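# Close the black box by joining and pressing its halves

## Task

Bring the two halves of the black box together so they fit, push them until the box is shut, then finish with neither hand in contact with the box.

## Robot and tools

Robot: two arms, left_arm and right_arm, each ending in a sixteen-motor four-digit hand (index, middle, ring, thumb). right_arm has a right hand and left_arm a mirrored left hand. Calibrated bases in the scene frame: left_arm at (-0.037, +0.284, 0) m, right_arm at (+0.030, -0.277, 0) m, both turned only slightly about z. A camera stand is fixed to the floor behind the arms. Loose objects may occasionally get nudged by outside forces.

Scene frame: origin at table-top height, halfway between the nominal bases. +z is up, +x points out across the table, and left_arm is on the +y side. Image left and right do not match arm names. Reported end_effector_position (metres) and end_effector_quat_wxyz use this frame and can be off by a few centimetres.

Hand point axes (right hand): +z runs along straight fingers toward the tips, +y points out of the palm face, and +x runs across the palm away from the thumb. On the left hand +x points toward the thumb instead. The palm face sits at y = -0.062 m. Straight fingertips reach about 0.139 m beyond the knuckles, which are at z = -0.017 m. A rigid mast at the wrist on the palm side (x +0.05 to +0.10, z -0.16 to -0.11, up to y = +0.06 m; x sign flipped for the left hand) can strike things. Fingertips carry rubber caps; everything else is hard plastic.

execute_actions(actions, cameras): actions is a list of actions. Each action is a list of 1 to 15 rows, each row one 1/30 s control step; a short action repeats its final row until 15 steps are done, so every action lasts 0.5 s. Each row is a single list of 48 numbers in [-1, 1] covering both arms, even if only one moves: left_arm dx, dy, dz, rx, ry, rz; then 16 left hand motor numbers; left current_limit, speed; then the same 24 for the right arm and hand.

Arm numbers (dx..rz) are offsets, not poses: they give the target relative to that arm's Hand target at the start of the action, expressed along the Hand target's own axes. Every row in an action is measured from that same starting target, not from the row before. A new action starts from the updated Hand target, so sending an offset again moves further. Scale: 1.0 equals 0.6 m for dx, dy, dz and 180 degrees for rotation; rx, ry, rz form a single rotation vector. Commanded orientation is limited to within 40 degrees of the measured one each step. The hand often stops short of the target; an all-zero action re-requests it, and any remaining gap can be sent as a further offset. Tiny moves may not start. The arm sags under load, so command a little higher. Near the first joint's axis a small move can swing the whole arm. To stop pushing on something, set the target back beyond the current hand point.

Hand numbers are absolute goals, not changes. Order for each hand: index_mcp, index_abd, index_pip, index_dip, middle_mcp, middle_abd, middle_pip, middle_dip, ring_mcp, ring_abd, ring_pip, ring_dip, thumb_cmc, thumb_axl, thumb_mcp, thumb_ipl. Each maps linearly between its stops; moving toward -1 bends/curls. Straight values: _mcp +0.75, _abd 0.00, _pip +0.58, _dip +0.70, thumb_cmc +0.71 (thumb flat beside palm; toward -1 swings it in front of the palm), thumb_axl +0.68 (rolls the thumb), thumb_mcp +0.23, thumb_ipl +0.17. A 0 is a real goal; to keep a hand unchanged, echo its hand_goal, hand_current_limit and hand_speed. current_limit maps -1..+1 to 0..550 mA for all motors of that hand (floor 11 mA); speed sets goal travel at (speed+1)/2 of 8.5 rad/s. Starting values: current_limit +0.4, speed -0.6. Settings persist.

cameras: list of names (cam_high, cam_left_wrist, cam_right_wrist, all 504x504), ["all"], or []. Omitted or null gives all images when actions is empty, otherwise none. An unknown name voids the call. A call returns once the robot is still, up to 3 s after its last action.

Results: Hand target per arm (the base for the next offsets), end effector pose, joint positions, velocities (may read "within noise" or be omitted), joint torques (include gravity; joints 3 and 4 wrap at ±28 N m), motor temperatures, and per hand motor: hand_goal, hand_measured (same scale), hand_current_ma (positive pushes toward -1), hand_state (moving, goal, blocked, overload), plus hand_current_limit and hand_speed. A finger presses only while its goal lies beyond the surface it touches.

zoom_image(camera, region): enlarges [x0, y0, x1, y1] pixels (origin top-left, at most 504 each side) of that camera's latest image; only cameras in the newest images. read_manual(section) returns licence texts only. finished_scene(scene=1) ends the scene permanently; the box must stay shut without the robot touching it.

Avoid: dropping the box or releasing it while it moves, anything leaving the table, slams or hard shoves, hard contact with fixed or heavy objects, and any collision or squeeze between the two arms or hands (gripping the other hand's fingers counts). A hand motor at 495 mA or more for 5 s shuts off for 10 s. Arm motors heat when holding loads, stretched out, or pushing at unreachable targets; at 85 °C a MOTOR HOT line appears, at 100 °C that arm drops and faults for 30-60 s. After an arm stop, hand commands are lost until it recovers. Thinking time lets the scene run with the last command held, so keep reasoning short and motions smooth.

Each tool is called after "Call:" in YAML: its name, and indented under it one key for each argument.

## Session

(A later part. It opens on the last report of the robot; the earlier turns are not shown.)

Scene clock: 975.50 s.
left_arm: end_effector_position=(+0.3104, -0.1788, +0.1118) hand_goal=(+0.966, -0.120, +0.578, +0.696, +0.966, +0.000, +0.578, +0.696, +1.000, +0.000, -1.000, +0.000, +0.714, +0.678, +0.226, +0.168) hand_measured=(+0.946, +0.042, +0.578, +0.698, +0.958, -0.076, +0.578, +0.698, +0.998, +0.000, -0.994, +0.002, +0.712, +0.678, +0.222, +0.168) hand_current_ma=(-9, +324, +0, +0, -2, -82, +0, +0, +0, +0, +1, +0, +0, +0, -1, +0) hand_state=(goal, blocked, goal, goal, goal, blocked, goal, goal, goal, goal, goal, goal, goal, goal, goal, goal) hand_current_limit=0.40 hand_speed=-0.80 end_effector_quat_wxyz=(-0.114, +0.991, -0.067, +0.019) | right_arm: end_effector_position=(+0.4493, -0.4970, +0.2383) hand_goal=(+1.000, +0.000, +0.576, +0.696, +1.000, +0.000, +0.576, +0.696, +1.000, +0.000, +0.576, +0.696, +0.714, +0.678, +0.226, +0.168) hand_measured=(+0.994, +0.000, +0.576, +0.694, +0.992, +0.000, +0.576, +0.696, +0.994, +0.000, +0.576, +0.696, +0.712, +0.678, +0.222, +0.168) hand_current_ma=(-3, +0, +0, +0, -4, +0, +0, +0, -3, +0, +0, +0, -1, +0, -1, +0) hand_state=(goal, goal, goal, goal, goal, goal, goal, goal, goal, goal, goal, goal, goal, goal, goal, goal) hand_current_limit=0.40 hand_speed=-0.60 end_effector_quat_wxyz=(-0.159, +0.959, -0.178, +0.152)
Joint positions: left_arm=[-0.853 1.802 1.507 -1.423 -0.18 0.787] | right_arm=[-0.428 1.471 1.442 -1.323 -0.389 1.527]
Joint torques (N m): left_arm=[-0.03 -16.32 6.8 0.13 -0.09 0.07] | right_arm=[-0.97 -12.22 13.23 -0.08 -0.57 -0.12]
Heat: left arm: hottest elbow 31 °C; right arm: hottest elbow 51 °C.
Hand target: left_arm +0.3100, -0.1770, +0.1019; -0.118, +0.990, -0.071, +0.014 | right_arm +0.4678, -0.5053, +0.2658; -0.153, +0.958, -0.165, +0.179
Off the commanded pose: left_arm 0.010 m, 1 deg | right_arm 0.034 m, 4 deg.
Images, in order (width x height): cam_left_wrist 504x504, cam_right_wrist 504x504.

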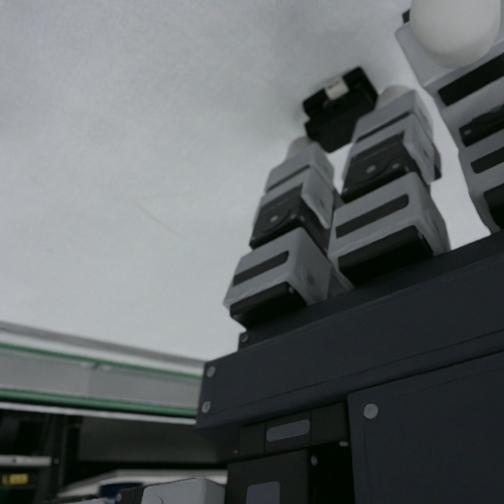

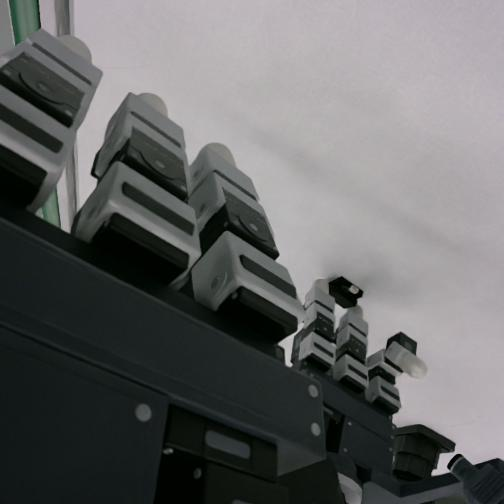

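Call:
execute_actions:
  actions:
    - [[-0.005,0.001,0.0106,0,0,0,0.968,-0.13,0.577,0.696,0.968,-0.01,0.577,0.696,1,0,-1,0,0.714,0.678,0.226,0.168,0.4,-0.8,0,0,0,0,0,0,1,0,0.576,0.696,1,0,0.576,0.696,1,0,0.576,0.696,0.714,0.678,0.226,0.168,0.4,-0.6]]
  cameras: ["cam_left_wrist","cam_right_wrist"]

Call:
zoom_image:
  camera: "cam_left_wrist"
  region: [280, 50, 380, 150]

Call:
zoom_image:
  camera: "cam_right_wrist"
  region: [310, 260, 370, 320]

Scene clock: 985.77 s.
left_arm: end_effector_position=(+0.3096, -0.1777, +0.1065) hand_goal=(+0.968, -0.130, +0.578, +0.696, +0.968, -0.010, +0.578, +0.696, +1.000, +0.000, -1.000, +0.000, +0.714, +0.678, +0.226, +0.168) hand_measured=(+0.964, +0.028, +0.578, +0.698, +0.966, -0.088, +0.578, +0.698, +0.998, +0.000, -0.994, +0.002, +0.712, +0.678, +0.222, +0.168) hand_current_ma=(+0, +316, +0, +0, +0, -87, +0, +0, +0, +0, +1, +0, +0, +0, -1, +0) hand_state=(goal, blocked, goal, goal, goal, blocked, goal, goal, goal, goal, goal, goal, goal, goal, goal, goal) hand_current_limit=0.40 hand_speed=-0.80 end_effector_quat_wxyz=(-0.114, +0.991, -0.067, +0.019) | right_arm: end_effector_position=(+0.4493, -0.4970, +0.2383) hand_goal=(+1.000, +0.000, +0.576, +0.696, +1.000, +0.000, +0.576, +0.696, +1.000, +0.000, +0.576, +0.696, +0.714, +0.678, +0.226, +0.168) hand_measured=(+0.994, +0.000, +0.576, +0.694, +0.992, +0.000, +0.576, +0.696, +0.994, +0.000, +0.576, +0.696, +0.712, +0.678, +0.222, +0.168) hand_current_ma=(-3, +0, +0, +0, -4, +0, +0, +0, -3, +0, +0, +0, -1, +0, -1, +0) hand_state=(goal, goal, goal, goal, goal, goal, goal, goal, goal, goal, goal, goal, goal, goal, goal, goal) hand_current_limit=0.40 hand_speed=-0.60 end_effector_quat_wxyz=(-0.159, +0.959, -0.178, +0.152)
Joint positions: left_arm=[-0.853 1.802 1.493 -1.407 -0.18 0.787] | right_arm=[-0.428 1.471 1.442 -1.323 -0.389 1.527]
Joint torques (N m): left_arm=[-0.26 -16.44 6.3 0.2 -0.08 0.04] | right_arm=[-1.03 -12.1 13.22 -0.09 -0.58 -0.12]
Heat: left arm: hottest elbow 30 °C; right arm: hottest elbow 51 °C.
Hand target: left_arm +0.3073, -0.1756, +0.0955; -0.118, +0.990, -0.071, +0.014 | right_arm +0.4678, -0.5053, +0.2658; -0.153, +0.958, -0.165, +0.179
Off the commanded pose: left_arm 0.011 m, 1 deg | right_arm 0.034 m, 4 deg.
Images, in order (width x height): cam_left_wrist 504x504, cam_right_wrist 504x504.

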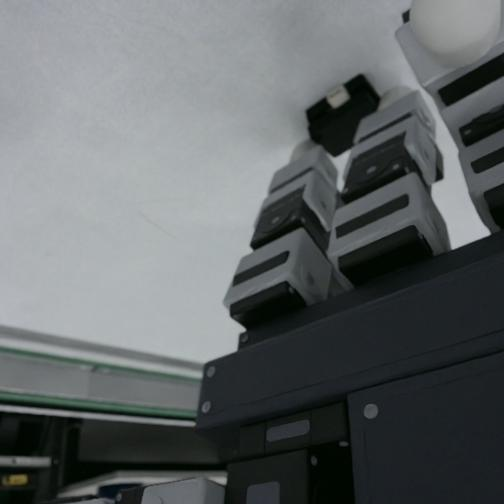

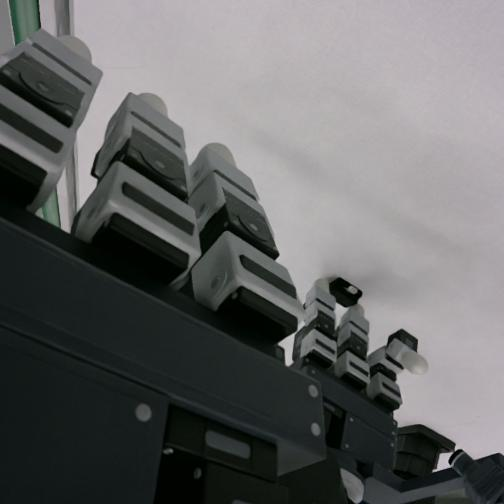

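Scaled by 5.040.

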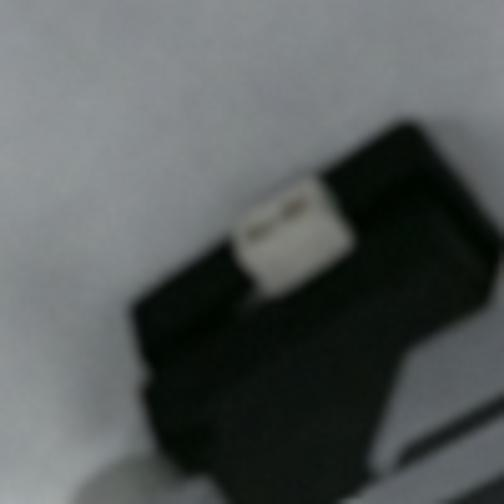

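Scaled by 8.400.

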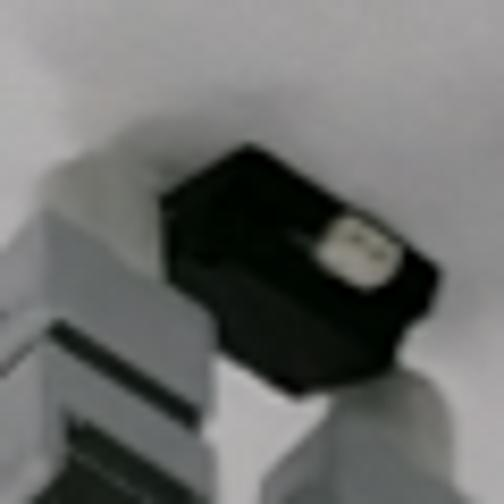

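Call:
execute_actions:
  actions:
    - [[0,0,0,0,0,0,0.968,-0.04,0.577,0.696,0.968,-0.03,0.577,0.696,1,0,-1,0,0.714,0.678,0.226,0.168,0.4,-0.93,0,0,0,0,0,0,1,0,0.576,0.696,1,0,0.576,0.696,1,0,0.576,0.696,0.714,0.678,0.226,0.168,0.4,-0.6]]
    - [[0,0,0,0,0,0,0.968,0.07,0.577,0.696,0.968,-0.12,0.577,0.696,1,0,-1,0,0.714,0.678,0.226,0.168,0.4,-0.93,0,0,0,0,0,0,1,0,0.576,0.696,1,0,0.576,0.696,1,0,0.576,0.696,0.714,0.678,0.226,0.168,0.4,-0.6]]
    - [[0,0,0,0,0,0,0.968,0.13,0.577,0.696,0.968,-0.15,0.577,0.696,1,0,-1,0,0.714,0.678,0.226,0.168,0.4,-0.9,0,0,0,0,0,0,1,0,0.576,0.696,1,0,0.576,0.696,1,0,0.576,0.696,0.714,0.678,0.226,0.168,0.4,-0.6]]
  cameras: ["cam_left_wrist","cam_right_wrist"]

Call:
zoom_image:
  camera: "cam_left_wrist"
  region: [280, 50, 380, 150]

Call:
zoom_image:
  camera: "cam_right_wrist"
  region: [310, 260, 370, 320]

Scene clock: 1030.27 s.
left_arm: end_effector_position=(+0.3086, -0.1764, +0.1043) hand_goal=(+0.968, +0.130, +0.578, +0.696, +0.968, -0.150, +0.578, +0.696, +1.000, +0.000, -1.000, +0.000, +0.714, +0.678, +0.226, +0.168) hand_measured=(+0.964, +0.126, +0.578, +0.698, +0.966, -0.146, +0.578, +0.698, +0.998, +0.000, -0.994, +0.002, +0.712, +0.678, +0.222, +0.168) hand_current_ma=(+0, +0, +0, +0, +0, +0, +0, +0, +0, +0, +1, +0, +0, +0, -1, +0) hand_state=(goal, goal, goal, goal, goal, goal, goal, goal, goal, goal, goal, goal, goal, goal, goal, goal) hand_current_limit=0.40 hand_speed=-0.90 end_effector_quat_wxyz=(-0.115, +0.991, -0.067, +0.018) | right_arm: end_effector_position=(+0.4493, -0.4970, +0.2383) hand_goal=(+1.000, +0.000, +0.576, +0.696, +1.000, +0.000, +0.576, +0.696, +1.000, +0.000, +0.576, +0.696, +0.714, +0.678, +0.226, +0.168) hand_measured=(+0.994, +0.000, +0.576, +0.694, +0.992, +0.000, +0.576, +0.696, +0.994, +0.000, +0.576, +0.696, +0.712, +0.678, +0.222, +0.168) hand_current_ma=(-3, +0, +0, +0, -4, +0, +0, +0, -3, +0, +0, +0, -1, +0, -1, +0) hand_state=(goal, goal, goal, goal, goal, goal, goal, goal, goal, goal, goal, goal, goal, goal, goal, goal) hand_current_limit=0.40 hand_speed=-0.60 end_effector_quat_wxyz=(-0.159, +0.959, -0.178, +0.152)
Joint positions: left_arm=[-0.853 1.802 1.487 -1.405 -0.18 0.787] | right_arm=[-0.428 1.471 1.442 -1.323 -0.389 1.527]
Joint torques (N m): left_arm=[-0.26 -16.44 6.82 0.18 -0.07 0.04] | right_arm=[-1.03 -12.28 13.22 -0.06 -0.58 -0.12]
Heat: left arm: hottest shoulder 29 °C; right arm: hottest elbow 52 °C.
Hand target: left_arm +0.3072, -0.1756, +0.0954; -0.118, +0.990, -0.071, +0.014 | right_arm +0.4678, -0.5053, +0.2658; -0.153, +0.958, -0.165, +0.179
Off the commanded pose: left_arm 0.009 m, 1 deg | right_arm 0.034 m, 4 deg.
Images, in order (width x height): cam_left_wrist 504x504, cam_right_wrist 504x504.

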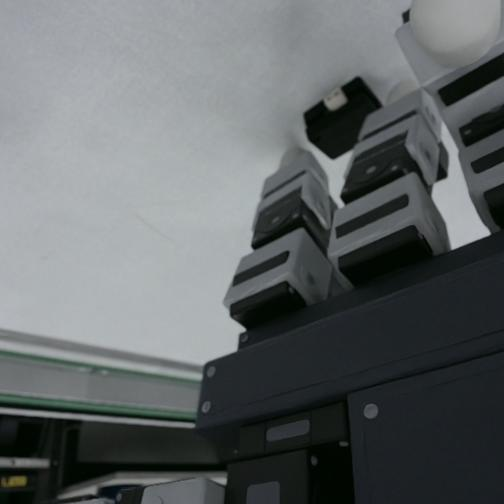

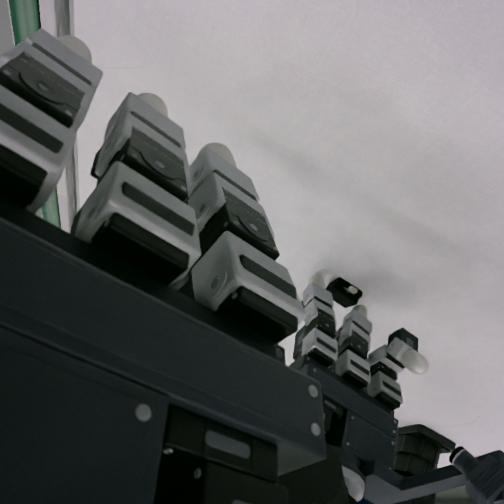

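Scaled by 5.040.

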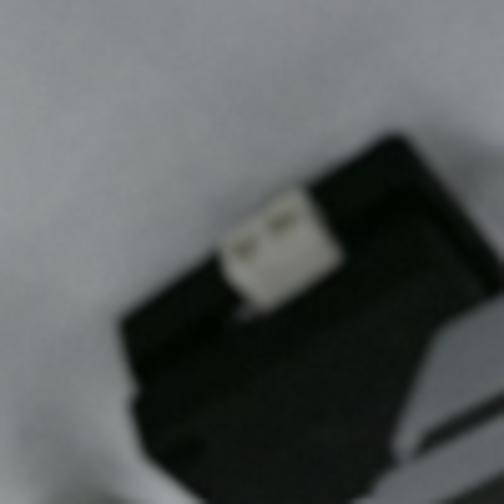

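Scaled by 8.400.

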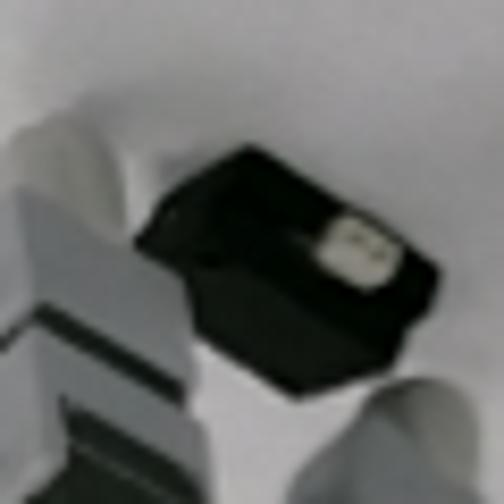

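Call:
execute_actions:
  actions:
    - [[0,-0.026,-0.104,0,0,0,0.968,0.15,0.577,0.696,0.968,-0.17,0.577,0.696,1,0,-1,0,0.714,0.678,0.226,0.168,0.4,-0.7,0,0,0,0,0,0,1,0,0.576,0.696,1,0,0.576,0.696,1,0,0.576,0.696,0.714,0.678,0.226,0.168,0.4,-0.6]]
  cameras: ["cam_left_wrist","cam_right_wrist","cam_high"]

Call:
zoom_image:
  camera: "cam_left_wrist"
  region: [260, 20, 360, 120]

Call:
zoom_image:
  camera: "cam_right_wrist"
  region: [310, 260, 370, 320]

Call:
zoom_image:
  camera: "cam_high"
  region: [195, 230, 235, 270]

Scene clock: 1039.20 s.
left_arm: end_effector_position=(+0.2979, -0.1628, +0.1365) hand_goal=(+0.968, +0.150, +0.578, +0.696, +0.968, -0.170, +0.578, +0.696, +1.000, +0.000, -1.000, +0.000, +0.714, +0.678, +0.226, +0.168) hand_measured=(+0.964, +0.146, +0.578, +0.698, +0.964, -0.166, +0.578, +0.698, +0.998, +0.000, -0.994, +0.002, +0.712, +0.678, +0.222, +0.168) hand_current_ma=(-1, +0, +0, +0, -1, +0, +0, +0, +0, +0, +1, +0, +0, +0, -1, +0) hand_state=(goal, goal, goal, goal, goal, goal, goal, goal, goal, goal, goal, goal, goal, goal, goal, goal) hand_current_limit=0.40 hand_speed=-0.70 end_effector_quat_wxyz=(-0.135, +0.988, -0.069, -0.001) | right_arm: end_effector_position=(+0.4493, -0.4970, +0.2383) hand_goal=(+1.000, +0.000, +0.576, +0.696, +1.000, +0.000, +0.576, +0.696, +1.000, +0.000, +0.576, +0.696, +0.714, +0.678, +0.226, +0.168) hand_measured=(+0.994, +0.000, +0.576, +0.694, +0.992, +0.000, +0.576, +0.696, +0.994, +0.000, +0.576, +0.696, +0.712, +0.678, +0.222, +0.168) hand_current_ma=(-3, +0, +0, +0, -4, +0, +0, +0, -3, +0, +0, +0, -1, +0, -1, +0) hand_state=(goal, goal, goal, goal, goal, goal, goal, goal, goal, goal, goal, goal, goal, goal, goal, goal) hand_current_limit=0.40 hand_speed=-0.60 end_effector_quat_wxyz=(-0.159, +0.959, -0.178, +0.152)
Joint positions: left_arm=[-0.853 1.771 1.536 -1.54 -0.18 0.787] | right_arm=[-0.428 1.471 1.442 -1.323 -0.389 1.527]
Joint torques (N m): left_arm=[-0.26 -17.44 12.12 -0.64 -0.08 0.03] | right_arm=[-1.03 -12.28 13.22 -0.09 -0.58 -0.12]
Heat: left arm: hottest shoulder 29 °C; right arm: hottest elbow 52 °C.
Hand target: left_arm +0.3066, -0.1751, +0.1599; -0.118, +0.990, -0.071, +0.014 | right_arm +0.4678, -0.5053, +0.2658; -0.153, +0.958, -0.165, +0.179
Off the commanded pose: left_arm 0.028 m, 3 deg | right_arm 0.034 m, 4 deg.

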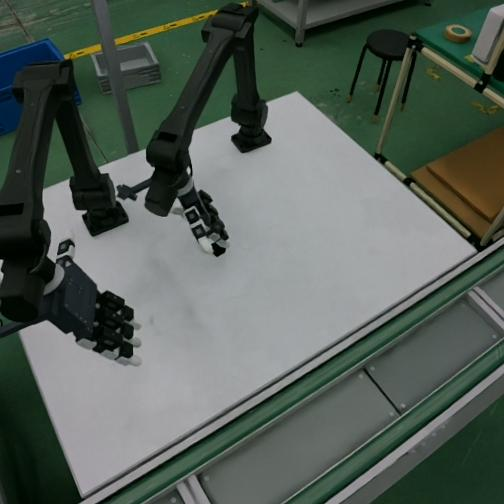

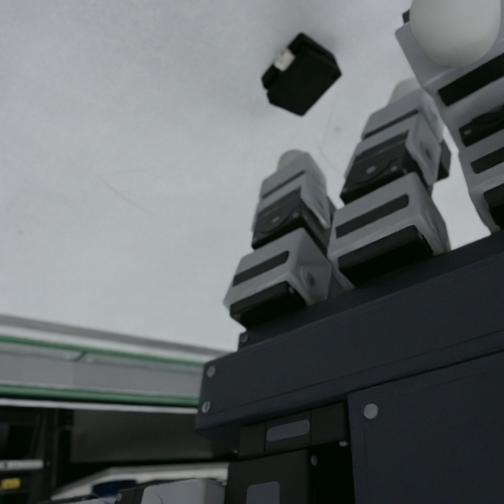

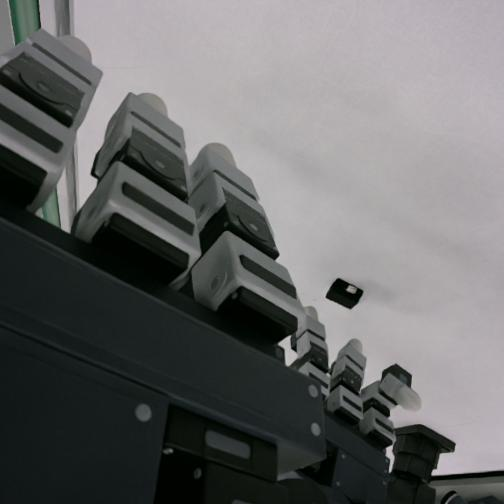

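Scaled by 5.040.

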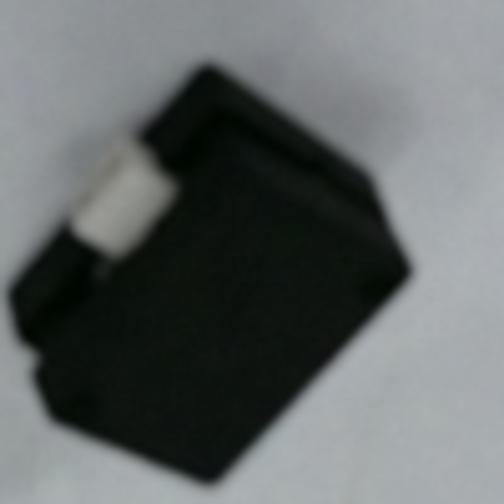

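Scaled by 8.400.

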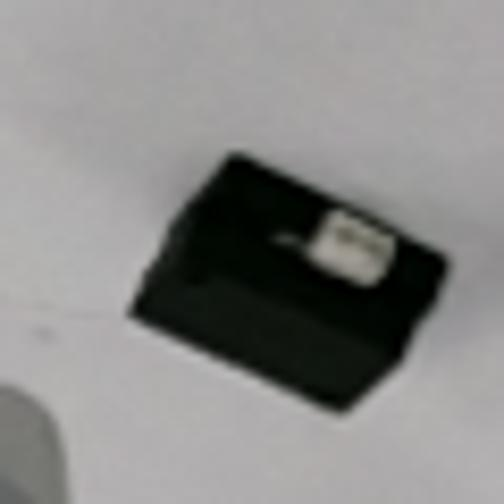

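Scaled by 12.600.

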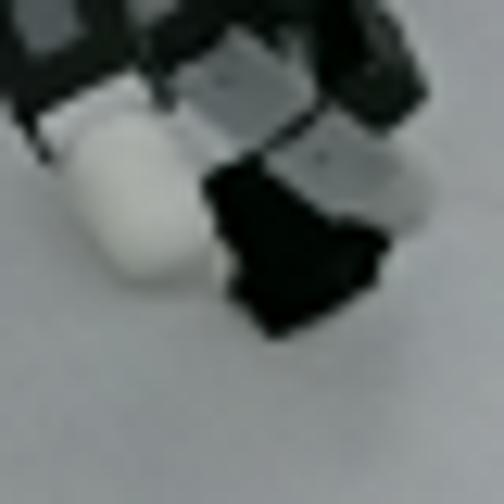

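Call:
execute_actions:
  actions:
    - [[0.0522,-0.0228,-0.046,0,-0.0181,-0.0733,0.945,0.15,0.577,0.696,0.945,-0.15,0.577,0.696,1,0,-1,0,0.714,0.678,0.226,0.168,0.4,-0.7,0,0,0,0,0,0,1,0,0.576,0.696,1,0,0.576,0.696,1,0,0.576,0.696,0.714,0.678,0.226,0.168,0.4,-0.6]]
    - [[0,0.0268,0.1083,0,0,0,0.945,0.15,0.577,0.696,0.945,-0.15,0.577,0.696,1,0,-1,0,0.714,0.678,0.226,0.168,0.4,-0.7,0,0,0,0,0,0,1,0,0.576,0.696,1,0,0.576,0.696,1,0,0.576,0.696,0.714,0.678,0.226,0.168,0.4,-0.6]]
  cameras: ["cam_left_wrist","cam_right_wrist"]

Call:
zoom_image:
  camera: "cam_left_wrist"
  region: [280, 30, 380, 130]

Call:
zoom_image:
  camera: "cam_right_wrist"
  region: [310, 260, 370, 320]

Scene clock: 1078.17 s.
left_arm: end_effector_position=(+0.3350, -0.1743, +0.1223) hand_goal=(+0.946, +0.150, +0.578, +0.696, +0.946, -0.150, +0.578, +0.696, +1.000, +0.000, -1.000, +0.000, +0.714, +0.678, +0.226, +0.168) hand_measured=(+0.942, +0.146, +0.578, +0.698, +0.942, -0.152, +0.578, +0.698, +0.998, +0.000, -0.994, +0.002, +0.712, +0.678, +0.222, +0.168) hand_current_ma=(+0, +0, +0, +0, +0, +0, +0, +0, +0, +0, +1, +0, +0, +0, -1, +0) hand_state=(goal, goal, goal, goal, goal, goal, goal, goal, goal, goal, goal, goal, goal, goal, goal, goal) hand_current_limit=0.40 hand_speed=-0.70 end_effector_quat_wxyz=(-0.122, +0.992, +0.038, -0.003) | right_arm: end_effector_position=(+0.4493, -0.4970, +0.2383) hand_goal=(+1.000, +0.000, +0.576, +0.696, +1.000, +0.000, +0.576, +0.696, +1.000, +0.000, +0.576, +0.696, +0.714, +0.678, +0.226, +0.168) hand_measured=(+0.994, +0.000, +0.576, +0.694, +0.992, +0.000, +0.576, +0.696, +0.994, +0.000, +0.576, +0.696, +0.712, +0.678, +0.222, +0.168) hand_current_ma=(-3, +0, +0, +0, -4, +0, +0, +0, -3, +0, +0, +0, -1, +0, -1, +0) hand_state=(goal, goal, goal, goal, goal, goal, goal, goal, goal, goal, goal, goal, goal, goal, goal, goal) hand_current_limit=0.40 hand_speed=-0.60 end_effector_quat_wxyz=(-0.159, +0.959, -0.178, +0.152)
Joint positions: left_arm=[-0.83 1.841 1.593 -1.523 -0.143 0.598] | right_arm=[-0.428 1.471 1.442 -1.323 -0.389 1.527]
Joint torques (N m): left_arm=[0.26 -18.08 7.36 -0.03 0.01 -0.16] | right_arm=[-0.97 -12.22 13.22 -0.06 -0.57 -0.11]
Heat: left arm: hottest elbow 30 °C; right arm: hottest elbow 52 °C.
Hand target: left_arm +0.3389, -0.1733, +0.1233; -0.118, +0.992, +0.046, +0.000 | right_arm +0.4678, -0.5053, +0.2658; -0.153, +0.958, -0.165, +0.179
Off the commanded pose: left_arm 0.004 m, 1 deg | right_arm 0.034 m, 4 deg.
Images, in order (width x height): cam_left_wrist 504x504, cam_right_wrist 504x504.

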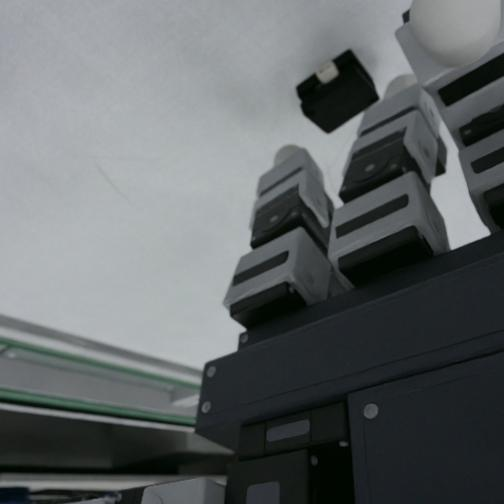

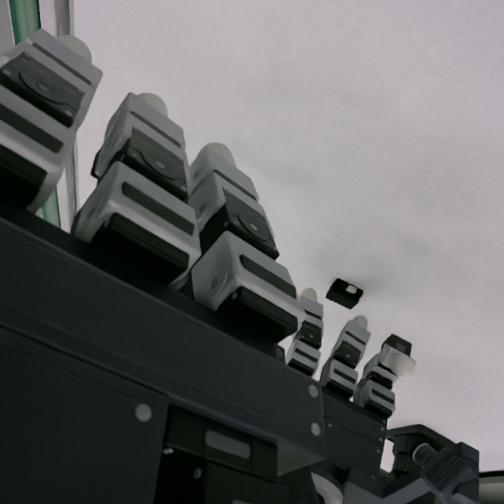

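Scaled by 5.040.

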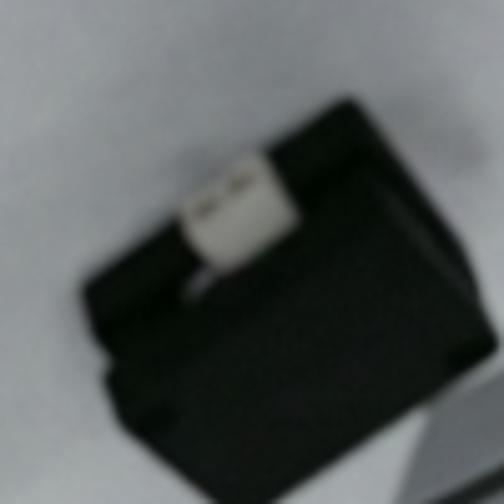

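Scaled by 8.400.

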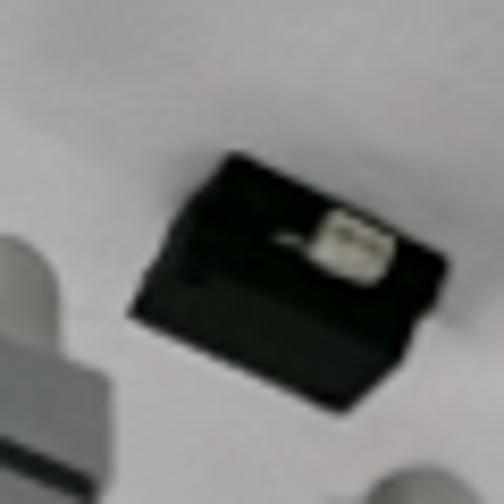

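Call:
execute_actions:
  actions:
    - [[-0.0022,0.0047,0.0469,0,0,0,0.945,0.15,0.577,0.696,0.945,-0.15,0.577,0.696,1,0,-1,0,0.714,0.678,0.226,0.168,0.4,-0.7,0,0,0,0,0,0,1,0,0.576,0.696,1,0,0.576,0.696,1,0,0.576,0.696,0.714,0.678,0.226,0.168,0.4,-0.6]]
  cameras: ["cam_left_wrist","cam_right_wrist"]

Call:
zoom_image:
  camera: "cam_left_wrist"
  region: [280, 50, 400, 170]

Call:
zoom_image:
  camera: "cam_right_wrist"
  region: [310, 260, 370, 320]

Scene clock: 1098.67 s.
left_arm: end_effector_position=(+0.3337, -0.1727, +0.1013) hand_goal=(+0.946, +0.150, +0.578, +0.696, +0.946, -0.150, +0.578, +0.696, +1.000, +0.000, -1.000, +0.000, +0.714, +0.678, +0.226, +0.168) hand_measured=(+0.942, +0.146, +0.578, +0.698, +0.942, -0.152, +0.578, +0.698, +0.998, +0.000, -0.994, +0.002, +0.712, +0.678, +0.222, +0.168) hand_current_ma=(+0, +0, +0, +0, +0, +0, +0, +0, +0, +0, +1, +0, +0, +0, -1, +0) hand_state=(goal, goal, goal, goal, goal, goal, goal, goal, goal, goal, goal, goal, goal, goal, goal, goal) hand_current_limit=0.40 hand_speed=-0.70 end_effector_quat_wxyz=(-0.117, +0.992, +0.039, +0.001) | right_arm: end_effector_position=(+0.4493, -0.4970, +0.2383) hand_goal=(+1.000, +0.000, +0.576, +0.696, +1.000, +0.000, +0.576, +0.696, +1.000, +0.000, +0.576, +0.696, +0.714, +0.678, +0.226, +0.168) hand_measured=(+0.994, +0.000, +0.576, +0.694, +0.992, +0.000, +0.576, +0.696, +0.994, +0.000, +0.576, +0.696, +0.712, +0.678, +0.222, +0.168) hand_current_ma=(-3, +0, +0, +0, -4, +0, +0, +0, -3, +0, +0, +0, -1, +0, -1, +0) hand_state=(goal, goal, goal, goal, goal, goal, goal, goal, goal, goal, goal, goal, goal, goal, goal, goal) hand_current_limit=0.40 hand_speed=-0.60 end_effector_quat_wxyz=(-0.159, +0.959, -0.178, +0.152)
Joint positions: left_arm=[-0.83 1.842 1.537 -1.452 -0.143 0.597] | right_arm=[-0.428 1.471 1.442 -1.323 -0.389 1.527]
Joint torques (N m): left_arm=[0.44 -17.55 6.8 0.08 -0.03 -0.13] | right_arm=[-0.97 -12.22 13.23 -0.09 -0.57 -0.12]
Heat: left arm: hottest elbow 30 °C; right arm: hottest elbow 52 °C.
Hand target: left_arm +0.3375, -0.1695, +0.0952; -0.118, +0.992, +0.046, -0.001 | right_arm +0.4678, -0.5053, +0.2658; -0.153, +0.958, -0.165, +0.179
Off the commanded pose: left_arm 0.008 m, 1 deg | right_arm 0.034 m, 4 deg.
Images, in order (width x height): cam_left_wrist 504x504, cam_right_wrist 504x504.

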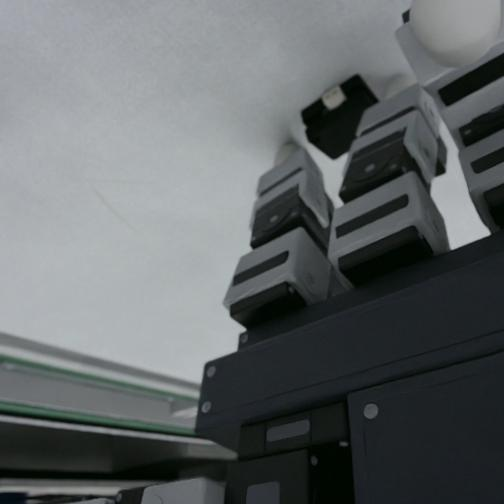

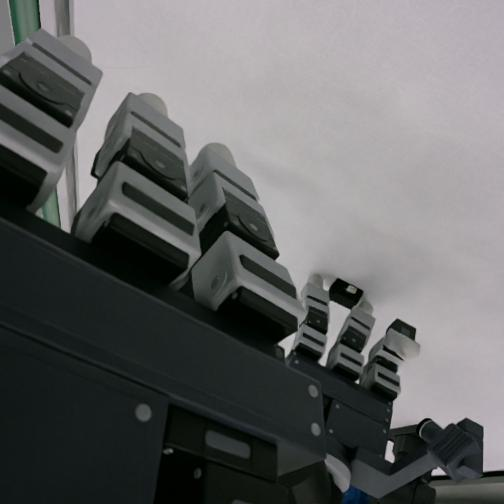

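Scaled by 4.200.

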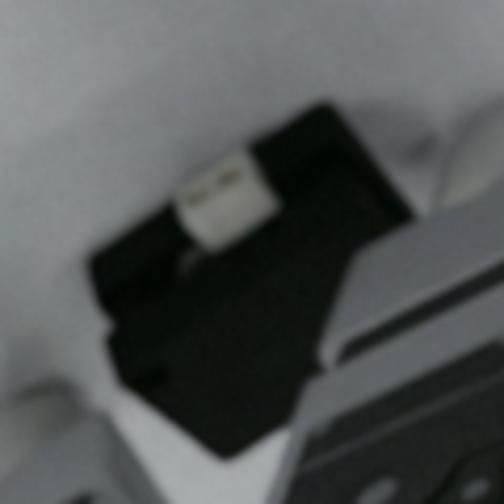

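Scaled by 8.400.

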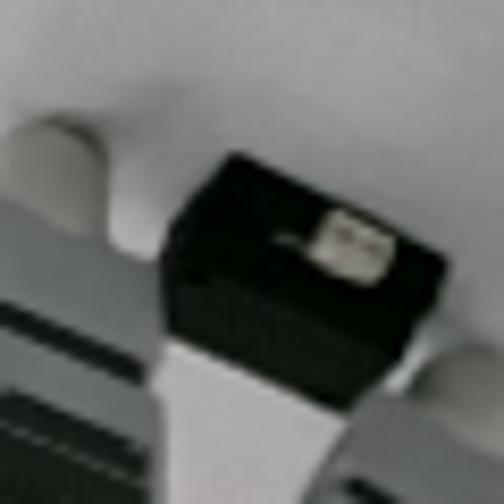

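Call:
execute_actions:
  actions:
    - [[0,0.0035,0.0166,0,0,-0.008,0.972,0.14,0.577,0.696,0.972,-0.14,0.577,0.696,1,0,-1,0,0.714,0.678,0.226,0.168,0.4,-0.7,0,0,0,0,0,0,1,0,0.576,0.696,1,0,0.576,0.696,1,0,0.576,0.696,0.714,0.678,0.226,0.168,0.4,-0.6]]
  cameras: ["cam_left_wrist","cam_right_wrist"]

Call:
zoom_image:
  camera: "cam_left_wrist"
  region: [280, 50, 400, 170]

Call:
zoom_image:
  camera: "cam_right_wrist"
  region: [310, 260, 370, 320]

Scene clock: 1107.27 s.
left_arm: end_effector_position=(+0.3379, -0.1748, +0.0994) hand_goal=(+0.972, +0.140, +0.578, +0.696, +0.972, -0.140, +0.578, +0.696, +1.000, +0.000, -1.000, +0.000, +0.714, +0.678, +0.226, +0.168) hand_measured=(+0.972, +0.140, +0.580, +0.698, +0.970, -0.142, +0.578, +0.698, +0.998, +0.000, -0.994, +0.002, +0.712, +0.678, +0.222, +0.168) hand_current_ma=(+0, +0, +0, +0, +0, +0, +0, +0, +0, +0, +1, +0, +0, +0, -1, +0) hand_state=(goal, goal, goal, goal, goal, goal, goal, goal, goal, goal, goal, goal, goal, goal, goal, goal) hand_current_limit=0.40 hand_speed=-0.70 end_effector_quat_wxyz=(-0.110, +0.993, +0.052, +0.007) | right_arm: end_effector_position=(+0.4493, -0.4970, +0.2383) hand_goal=(+1.000, +0.000, +0.576, +0.696, +1.000, +0.000, +0.576, +0.696, +1.000, +0.000, +0.576, +0.696, +0.714, +0.678, +0.226, +0.168) hand_measured=(+0.994, +0.000, +0.576, +0.694, +0.992, +0.000, +0.576, +0.696, +0.994, +0.000, +0.576, +0.696, +0.712, +0.678, +0.222, +0.168) hand_current_ma=(-3, +0, +0, +0, -4, +0, +0, +0, -3, +0, +0, +0, -1, +0, -1, +0) hand_state=(goal, goal, goal, goal, goal, goal, goal, goal, goal, goal, goal, goal, goal, goal, goal, goal) hand_current_limit=0.40 hand_speed=-0.60 end_effector_quat_wxyz=(-0.159, +0.959, -0.178, +0.152)
Joint positions: left_arm=[-0.83 1.842 1.529 -1.427 -0.142 0.573] | right_arm=[-0.428 1.471 1.442 -1.323 -0.389 1.527]
Joint torques (N m): left_arm=[0.32 -16.79 5.82 0.09 -0.01 -0.12] | right_arm=[-0.97 -12.16 13.22 -0.1 -0.58 -0.11]
Heat: left arm: hottest shoulder 30 °C; right arm: hottest elbow 52 °C.
Hand target: left_arm +0.3376, -0.1693, +0.0851; -0.118, +0.991, +0.059, +0.001 | right_arm +0.4678, -0.5053, +0.2658; -0.153, +0.958, -0.165, +0.179
Off the commanded pose: left_arm 0.015 m, 1 deg | right_arm 0.034 m, 4 deg.
Images, in order (width x height): cam_left_wrist 504x504, cam_right_wrist 504x504.

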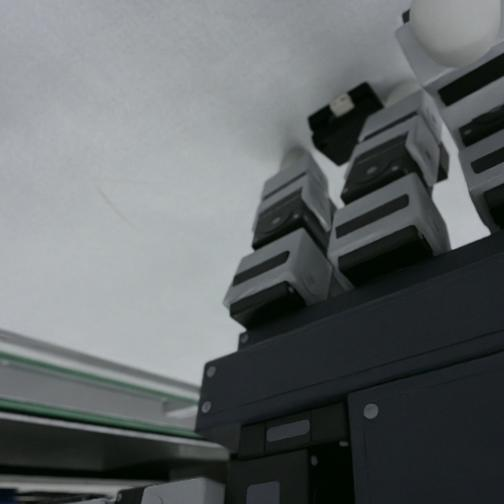

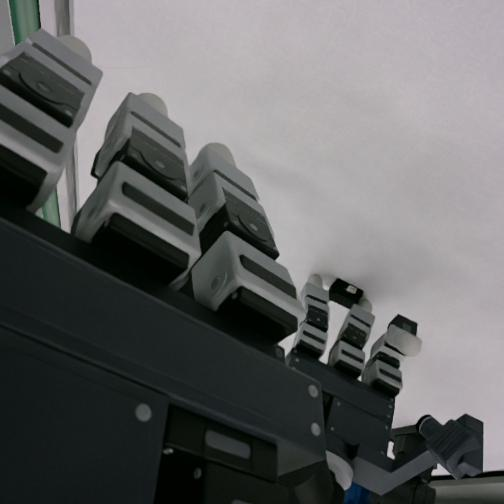

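Scaled by 4.200.

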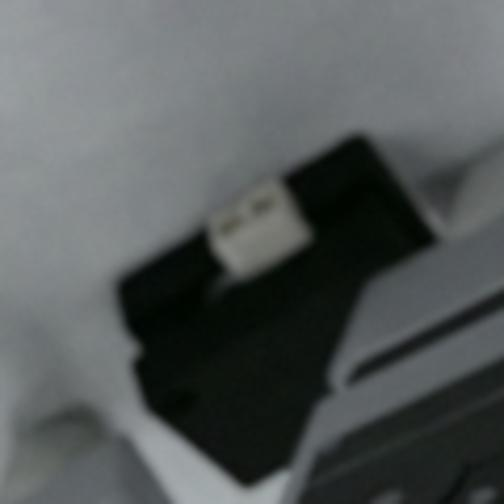

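Scaled by 8.400.

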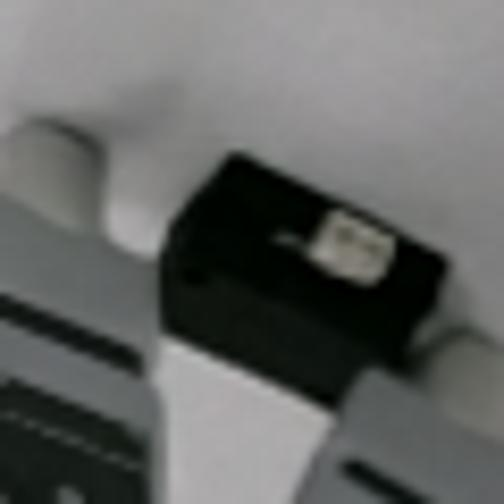

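Call:
execute_actions:
  actions:
    - [[-0.004,0.004,0.0166,0,0,0.0,0.972,0.15,0.577,0.696,0.972,-0.16,0.577,0.696,1,0,-1,0,0.714,0.678,0.226,0.168,0.4,-0.7,0,0,0,0,0,0,1,0,0.576,0.696,1,0,0.576,0.696,1,0,0.576,0.696,0.714,0.678,0.226,0.168,0.4,-0.6]]
  cameras: ["cam_left_wrist","cam_right_wrist"]

Call:
zoom_image:
  camera: "cam_left_wrist"
  region: [280, 50, 400, 170]

Call:
zoom_image:
  camera: "cam_right_wrist"
  region: [310, 260, 370, 320]

Scene clock: 1113.77 s.
left_arm: end_effector_position=(+0.3391, -0.1755, +0.0984) hand_goal=(+0.972, +0.150, +0.578, +0.696, +0.972, -0.160, +0.578, +0.696, +1.000, +0.000, -1.000, +0.000, +0.714, +0.678, +0.226, +0.168) hand_measured=(+0.982, +0.132, +0.584, +0.698, +0.982, -0.154, +0.586, +0.698, +0.998, +0.000, -0.994, +0.002, +0.712, +0.678, +0.222, +0.168) hand_current_ma=(+3, -6, +1, +0, +3, +1, +2, +0, +0, +0, +1, +0, +0, +0, -1, +0) hand_state=(goal, goal, goal, goal, goal, goal, goal, goal, goal, goal, goal, goal, goal, goal, goal, goal) hand_current_limit=0.40 hand_speed=-0.70 end_effector_quat_wxyz=(-0.105, +0.993, +0.055, +0.011) | right_arm: end_effector_position=(+0.4493, -0.4970, +0.2383) hand_goal=(+1.000, +0.000, +0.576, +0.696, +1.000, +0.000, +0.576, +0.696, +1.000, +0.000, +0.576, +0.696, +0.714, +0.678, +0.226, +0.168) hand_measured=(+0.994, +0.000, +0.576, +0.694, +0.992, +0.000, +0.576, +0.696, +0.994, +0.000, +0.576, +0.696, +0.712, +0.678, +0.222, +0.168) hand_current_ma=(-3, +0, +0, +0, -4, +0, +0, +0, -3, +0, +0, +0, -1, +0, -1, +0) hand_state=(goal, goal, goal, goal, goal, goal, goal, goal, goal, goal, goal, goal, goal, goal, goal, goal) hand_current_limit=0.40 hand_speed=-0.60 end_effector_quat_wxyz=(-0.159, +0.959, -0.178, +0.152)
Joint positions: left_arm=[-0.83 1.838 1.519 -1.409 -0.142 0.567] | right_arm=[-0.428 1.471 1.442 -1.323 -0.389 1.527]
Joint torques (N m): left_arm=[-0.09 -15.97 4.96 0.36 0 -0.12] | right_arm=[-0.97 -12.16 13.22 -0.08 -0.58 -0.12]
Heat: left arm: hottest shoulder 30 °C; right arm: hottest elbow 52 °C.
Hand target: left_arm +0.3354, -0.1695, +0.0748; -0.118, +0.991, +0.059, +0.001 | right_arm +0.4678, -0.5053, +0.2658; -0.153, +0.958, -0.165, +0.179
Off the commanded pose: left_arm 0.025 m, 2 deg | right_arm 0.034 m, 4 deg.
Images, in order (width x height): cam_left_wrist 504x504, cam_right_wrist 504x504.

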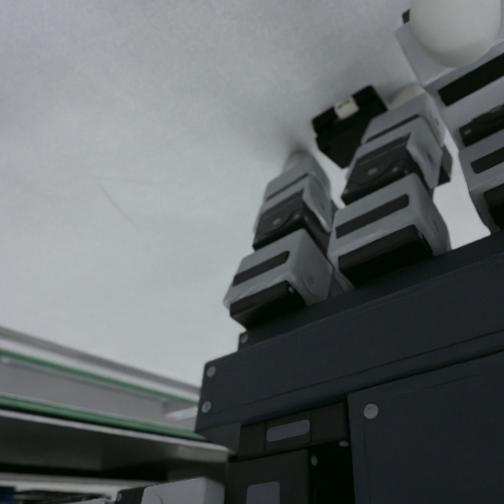

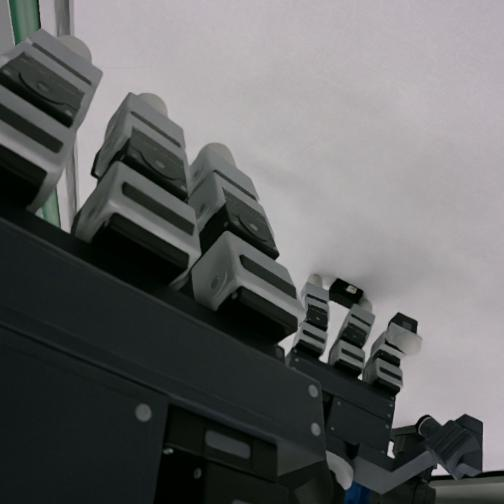

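Scaled by 4.200.

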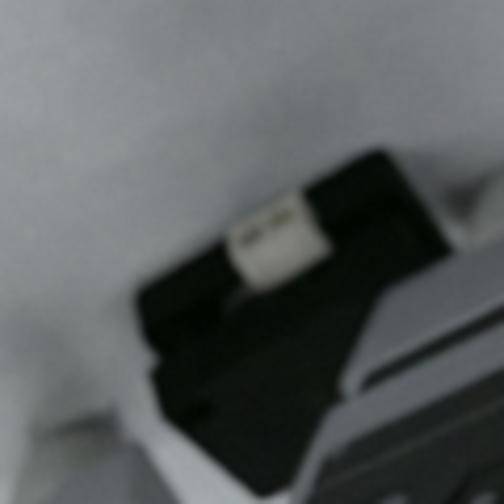

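Scaled by 8.400.

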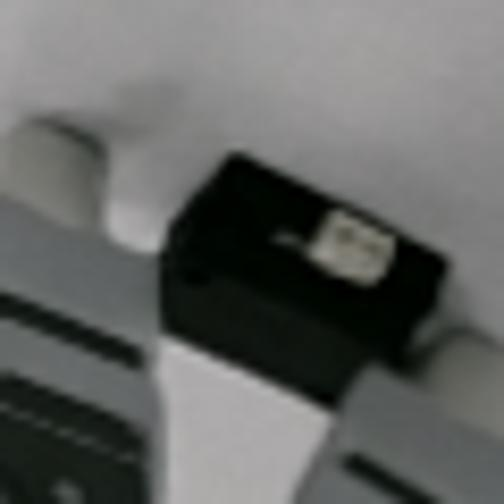

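Call:
execute_actions:
  actions:
    - [[0,-0.0055,-0.0243,0,0,0.0,0.972,0.12,0.577,0.696,0.972,-0.12,0.577,0.696,1,0,-1,0,0.714,0.678,0.226,0.168,0.4,-0.8,0,0,0,0,0,0,1,0,0.576,0.696,1,0,0.576,0.696,1,0,0.576,0.696,0.714,0.678,0.226,0.168,0.4,-0.6]]
    - [[0,0,0,0,0,0.0,0.972,0.06,0.577,0.696,0.972,-0.06,0.577,0.696,1,0,-1,0,0.714,0.678,0.226,0.168,0.4,-0.85,0,0,0,0,0,0,1,0,0.576,0.696,1,0,0.576,0.696,1,0,0.576,0.696,0.714,0.678,0.226,0.168,0.4,-0.6]]
    - [[0,0,0,0,0,0.0,0.972,-0.03,0.577,0.696,0.972,0.03,0.577,0.696,1,0,-1,0,0.714,0.678,0.226,0.168,0.4,-0.85,0,0,0,0,0,0,1,0,0.576,0.696,1,0,0.576,0.696,1,0,0.576,0.696,0.714,0.678,0.226,0.168,0.4,-0.6]]
  cameras: ["cam_left_wrist","cam_right_wrist"]

Call:
zoom_image:
  camera: "cam_left_wrist"
  region: [290, 60, 390, 160]

Call:
zoom_image:
  camera: "cam_right_wrist"
  region: [310, 260, 370, 320]

Scene clock: 1120.00 s.
left_arm: end_effector_position=(+0.3374, -0.1733, +0.0990) hand_goal=(+0.972, -0.030, +0.578, +0.696, +0.972, +0.030, +0.578, +0.696, +1.000, +0.000, -1.000, +0.000, +0.714, +0.678, +0.226, +0.168) hand_measured=(+0.978, +0.064, +0.584, +0.698, +0.978, -0.078, +0.586, +0.698, +0.998, +0.000, -0.994, +0.002, +0.712, +0.678, +0.222, +0.168) hand_current_ma=(+1, +120, +1, +0, +1, -155, +1, +0, +0, +0, +1, +0, +0, +0, -1, +0) hand_state=(goal, blocked, goal, goal, goal, blocked, goal, goal, goal, goal, goal, goal, goal, goal, goal, goal) hand_current_limit=0.40 hand_speed=-0.85 end_effector_quat_wxyz=(-0.108, +0.993, +0.055, +0.009) | right_arm: end_effector_position=(+0.4493, -0.4970, +0.2383) hand_goal=(+1.000, +0.000, +0.576, +0.696, +1.000, +0.000, +0.576, +0.696, +1.000, +0.000, +0.576, +0.696, +0.714, +0.678, +0.226, +0.168) hand_measured=(+0.994, +0.000, +0.576, +0.694, +0.992, +0.000, +0.576, +0.696, +0.994, +0.000, +0.576, +0.696, +0.712, +0.678, +0.222, +0.168) hand_current_ma=(-3, +0, +0, +0, -4, +0, +0, +0, -3, +0, +0, +0, -1, +0, -1, +0) hand_state=(goal, goal, goal, goal, goal, goal, goal, goal, goal, goal, goal, goal, goal, goal, goal, goal) hand_current_limit=0.40 hand_speed=-0.60 end_effector_quat_wxyz=(-0.159, +0.959, -0.178, +0.152)
Joint positions: left_arm=[-0.83 1.836 1.519 -1.42 -0.142 0.565] | right_arm=[-0.428 1.471 1.442 -1.323 -0.389 1.527]
Joint torques (N m): left_arm=[-0.21 -16.85 7.08 -0.43 0.01 -0.13] | right_arm=[-0.97 -12.28 13.23 -0.09 -0.57 -0.11]
Motor temperatures (°C): left_arm=[23 30 29 24 22 21] | right_arm=[24 25 53 21 24 24]
Heat: left arm: hottest shoulder 30 °C; right arm: hottest elbow 53 °C.
Hand target: left_arm +0.3352, -0.1698, +0.0897; -0.118, +0.991, +0.059, +0.001 | right_arm +0.4678, -0.5053, +0.2658; -0.153, +0.958, -0.165, +0.179
Off the commanded pose: left_arm 0.010 m, 1 deg | right_arm 0.034 m, 4 deg.
Images, in order (width x height): cam_left_wrist 504x504, cam_right_wrist 504x504.

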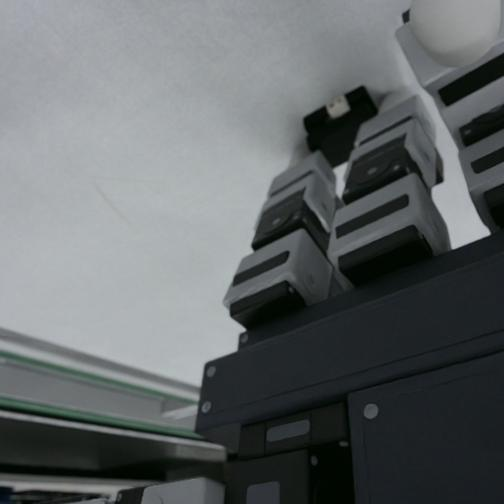

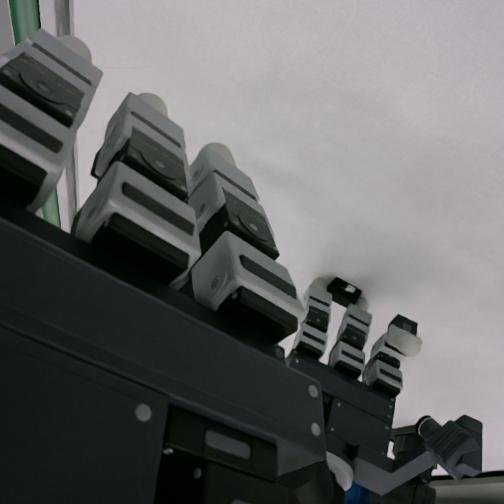

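Scaled by 5.040.

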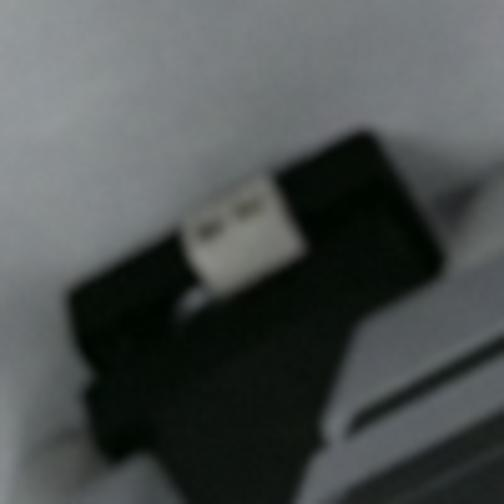

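Scaled by 8.400.

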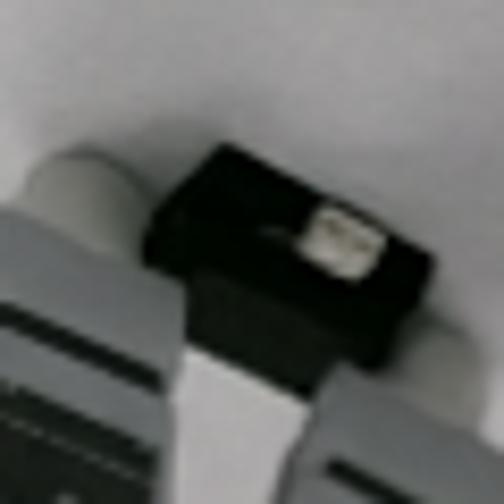

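Call:
execute_actions:
  actions: []

Call:
zoom_image:
  camera: "cam_left_wrist"
  region: [150, 150, 350, 350]

Call:
zoom_image:
  camera: "cam_right_wrist"
  region: [180, 150, 300, 270]

Scene clock: 1138.67 s.
left_arm: end_effector_position=(+0.3374, -0.1733, +0.0990) hand_goal=(+0.972, -0.030, +0.578, +0.696, +0.972, +0.030, +0.578, +0.696, +1.000, +0.000, -1.000, +0.000, +0.714, +0.678, +0.226, +0.168) hand_measured=(+0.978, +0.064, +0.584, +0.698, +0.978, -0.078, +0.586, +0.698, +0.998, +0.000, -0.994, +0.002, +0.712, +0.678, +0.222, +0.168) hand_current_ma=(+1, +120, +1, +0, +1, -155, +1, +0, +0, +0, +1, +0, +0, +0, -1, +0) hand_state=(goal, blocked, goal, goal, goal, blocked, goal, goal, goal, goal, goal, goal, goal, goal, goal, goal) hand_current_limit=0.40 hand_speed=-0.85 end_effector_quat_wxyz=(-0.108, +0.993, +0.055, +0.009) | right_arm: end_effector_position=(+0.4493, -0.4970, +0.2383) hand_goal=(+1.000, +0.000, +0.576, +0.696, +1.000, +0.000, +0.576, +0.696, +1.000, +0.000, +0.576, +0.696, +0.714, +0.678, +0.226, +0.168) hand_measured=(+0.994, +0.000, +0.576, +0.694, +0.992, +0.000, +0.576, +0.696, +0.994, +0.000, +0.576, +0.696, +0.712, +0.678, +0.222, +0.168) hand_current_ma=(-3, +0, +0, +0, -4, +0, +0, +0, -3, +0, +0, +0, -1, +0, -1, +0) hand_state=(goal, goal, goal, goal, goal, goal, goal, goal, goal, goal, goal, goal, goal, goal, goal, goal) hand_current_limit=0.40 hand_speed=-0.60 end_effector_quat_wxyz=(-0.159, +0.959, -0.178, +0.152)
Joint positions: left_arm=[-0.83 1.836 1.519 -1.42 -0.142 0.565] | right_arm=[-0.428 1.471 1.442 -1.323 -0.389 1.527]
Joint velocities: within noise
Joint torques (N m): left_arm=[-0.15 -16.85 7.06 -0.47 -0.01 -0.13] | right_arm=[-1.03 -12.22 13.23 -0.08 -0.57 -0.11]
Motor temperatures (°C): left_arm=[23 29 29 24 22 21] | right_arm=[24 25 53 21 24 24]
Heat: left arm: hottest shoulder 29 °C; right arm: hottest elbow 53 °C.
Hand target: left_arm +0.3352, -0.1698, +0.0897; -0.118, +0.991, +0.059, +0.001 | right_arm +0.4678, -0.5053, +0.2658; -0.153, +0.958, -0.165, +0.179
Off the commanded pose: left_arm 0.010 m, 1 deg | right_arm 0.034 m, 4 deg.

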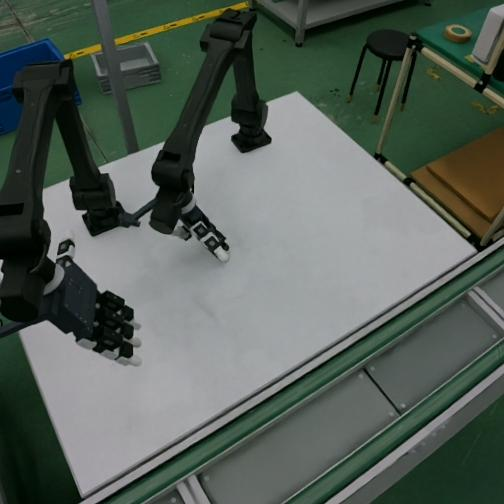

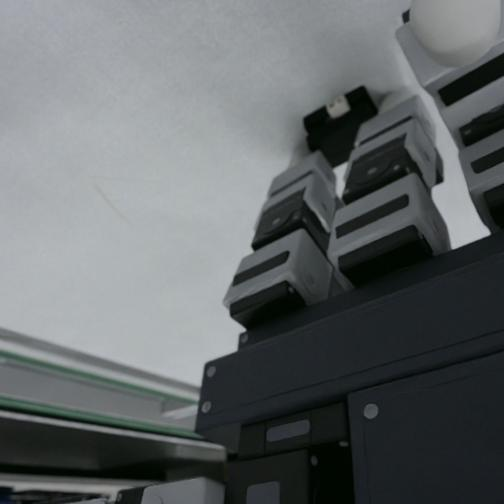

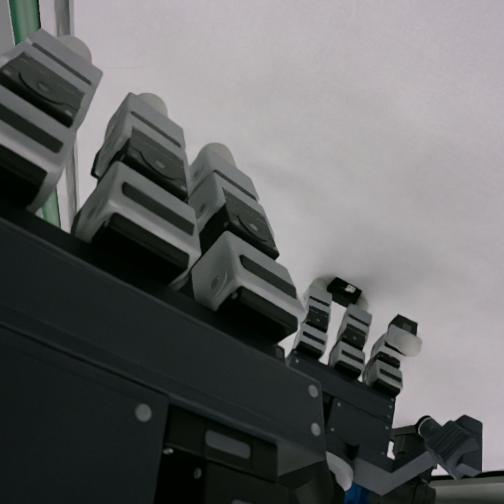

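Scaled by 2.520.

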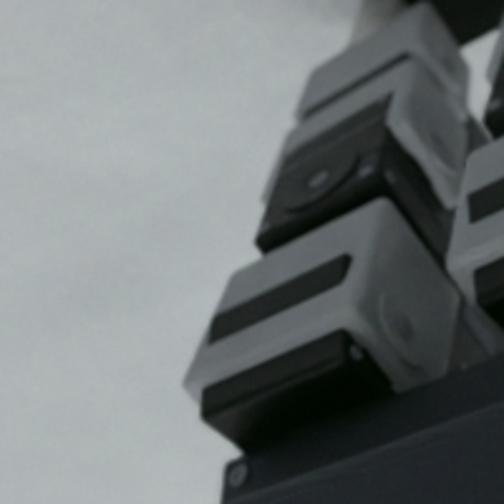

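Scaled by 4.200.

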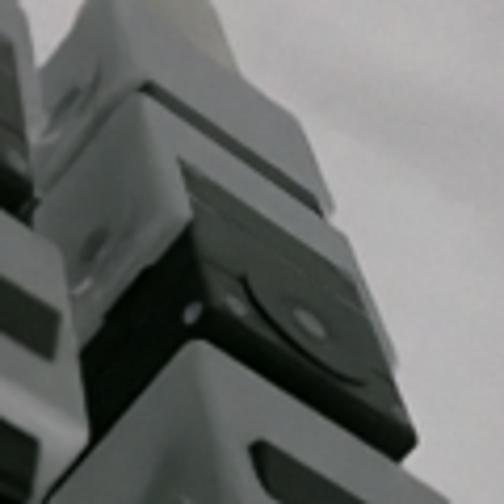

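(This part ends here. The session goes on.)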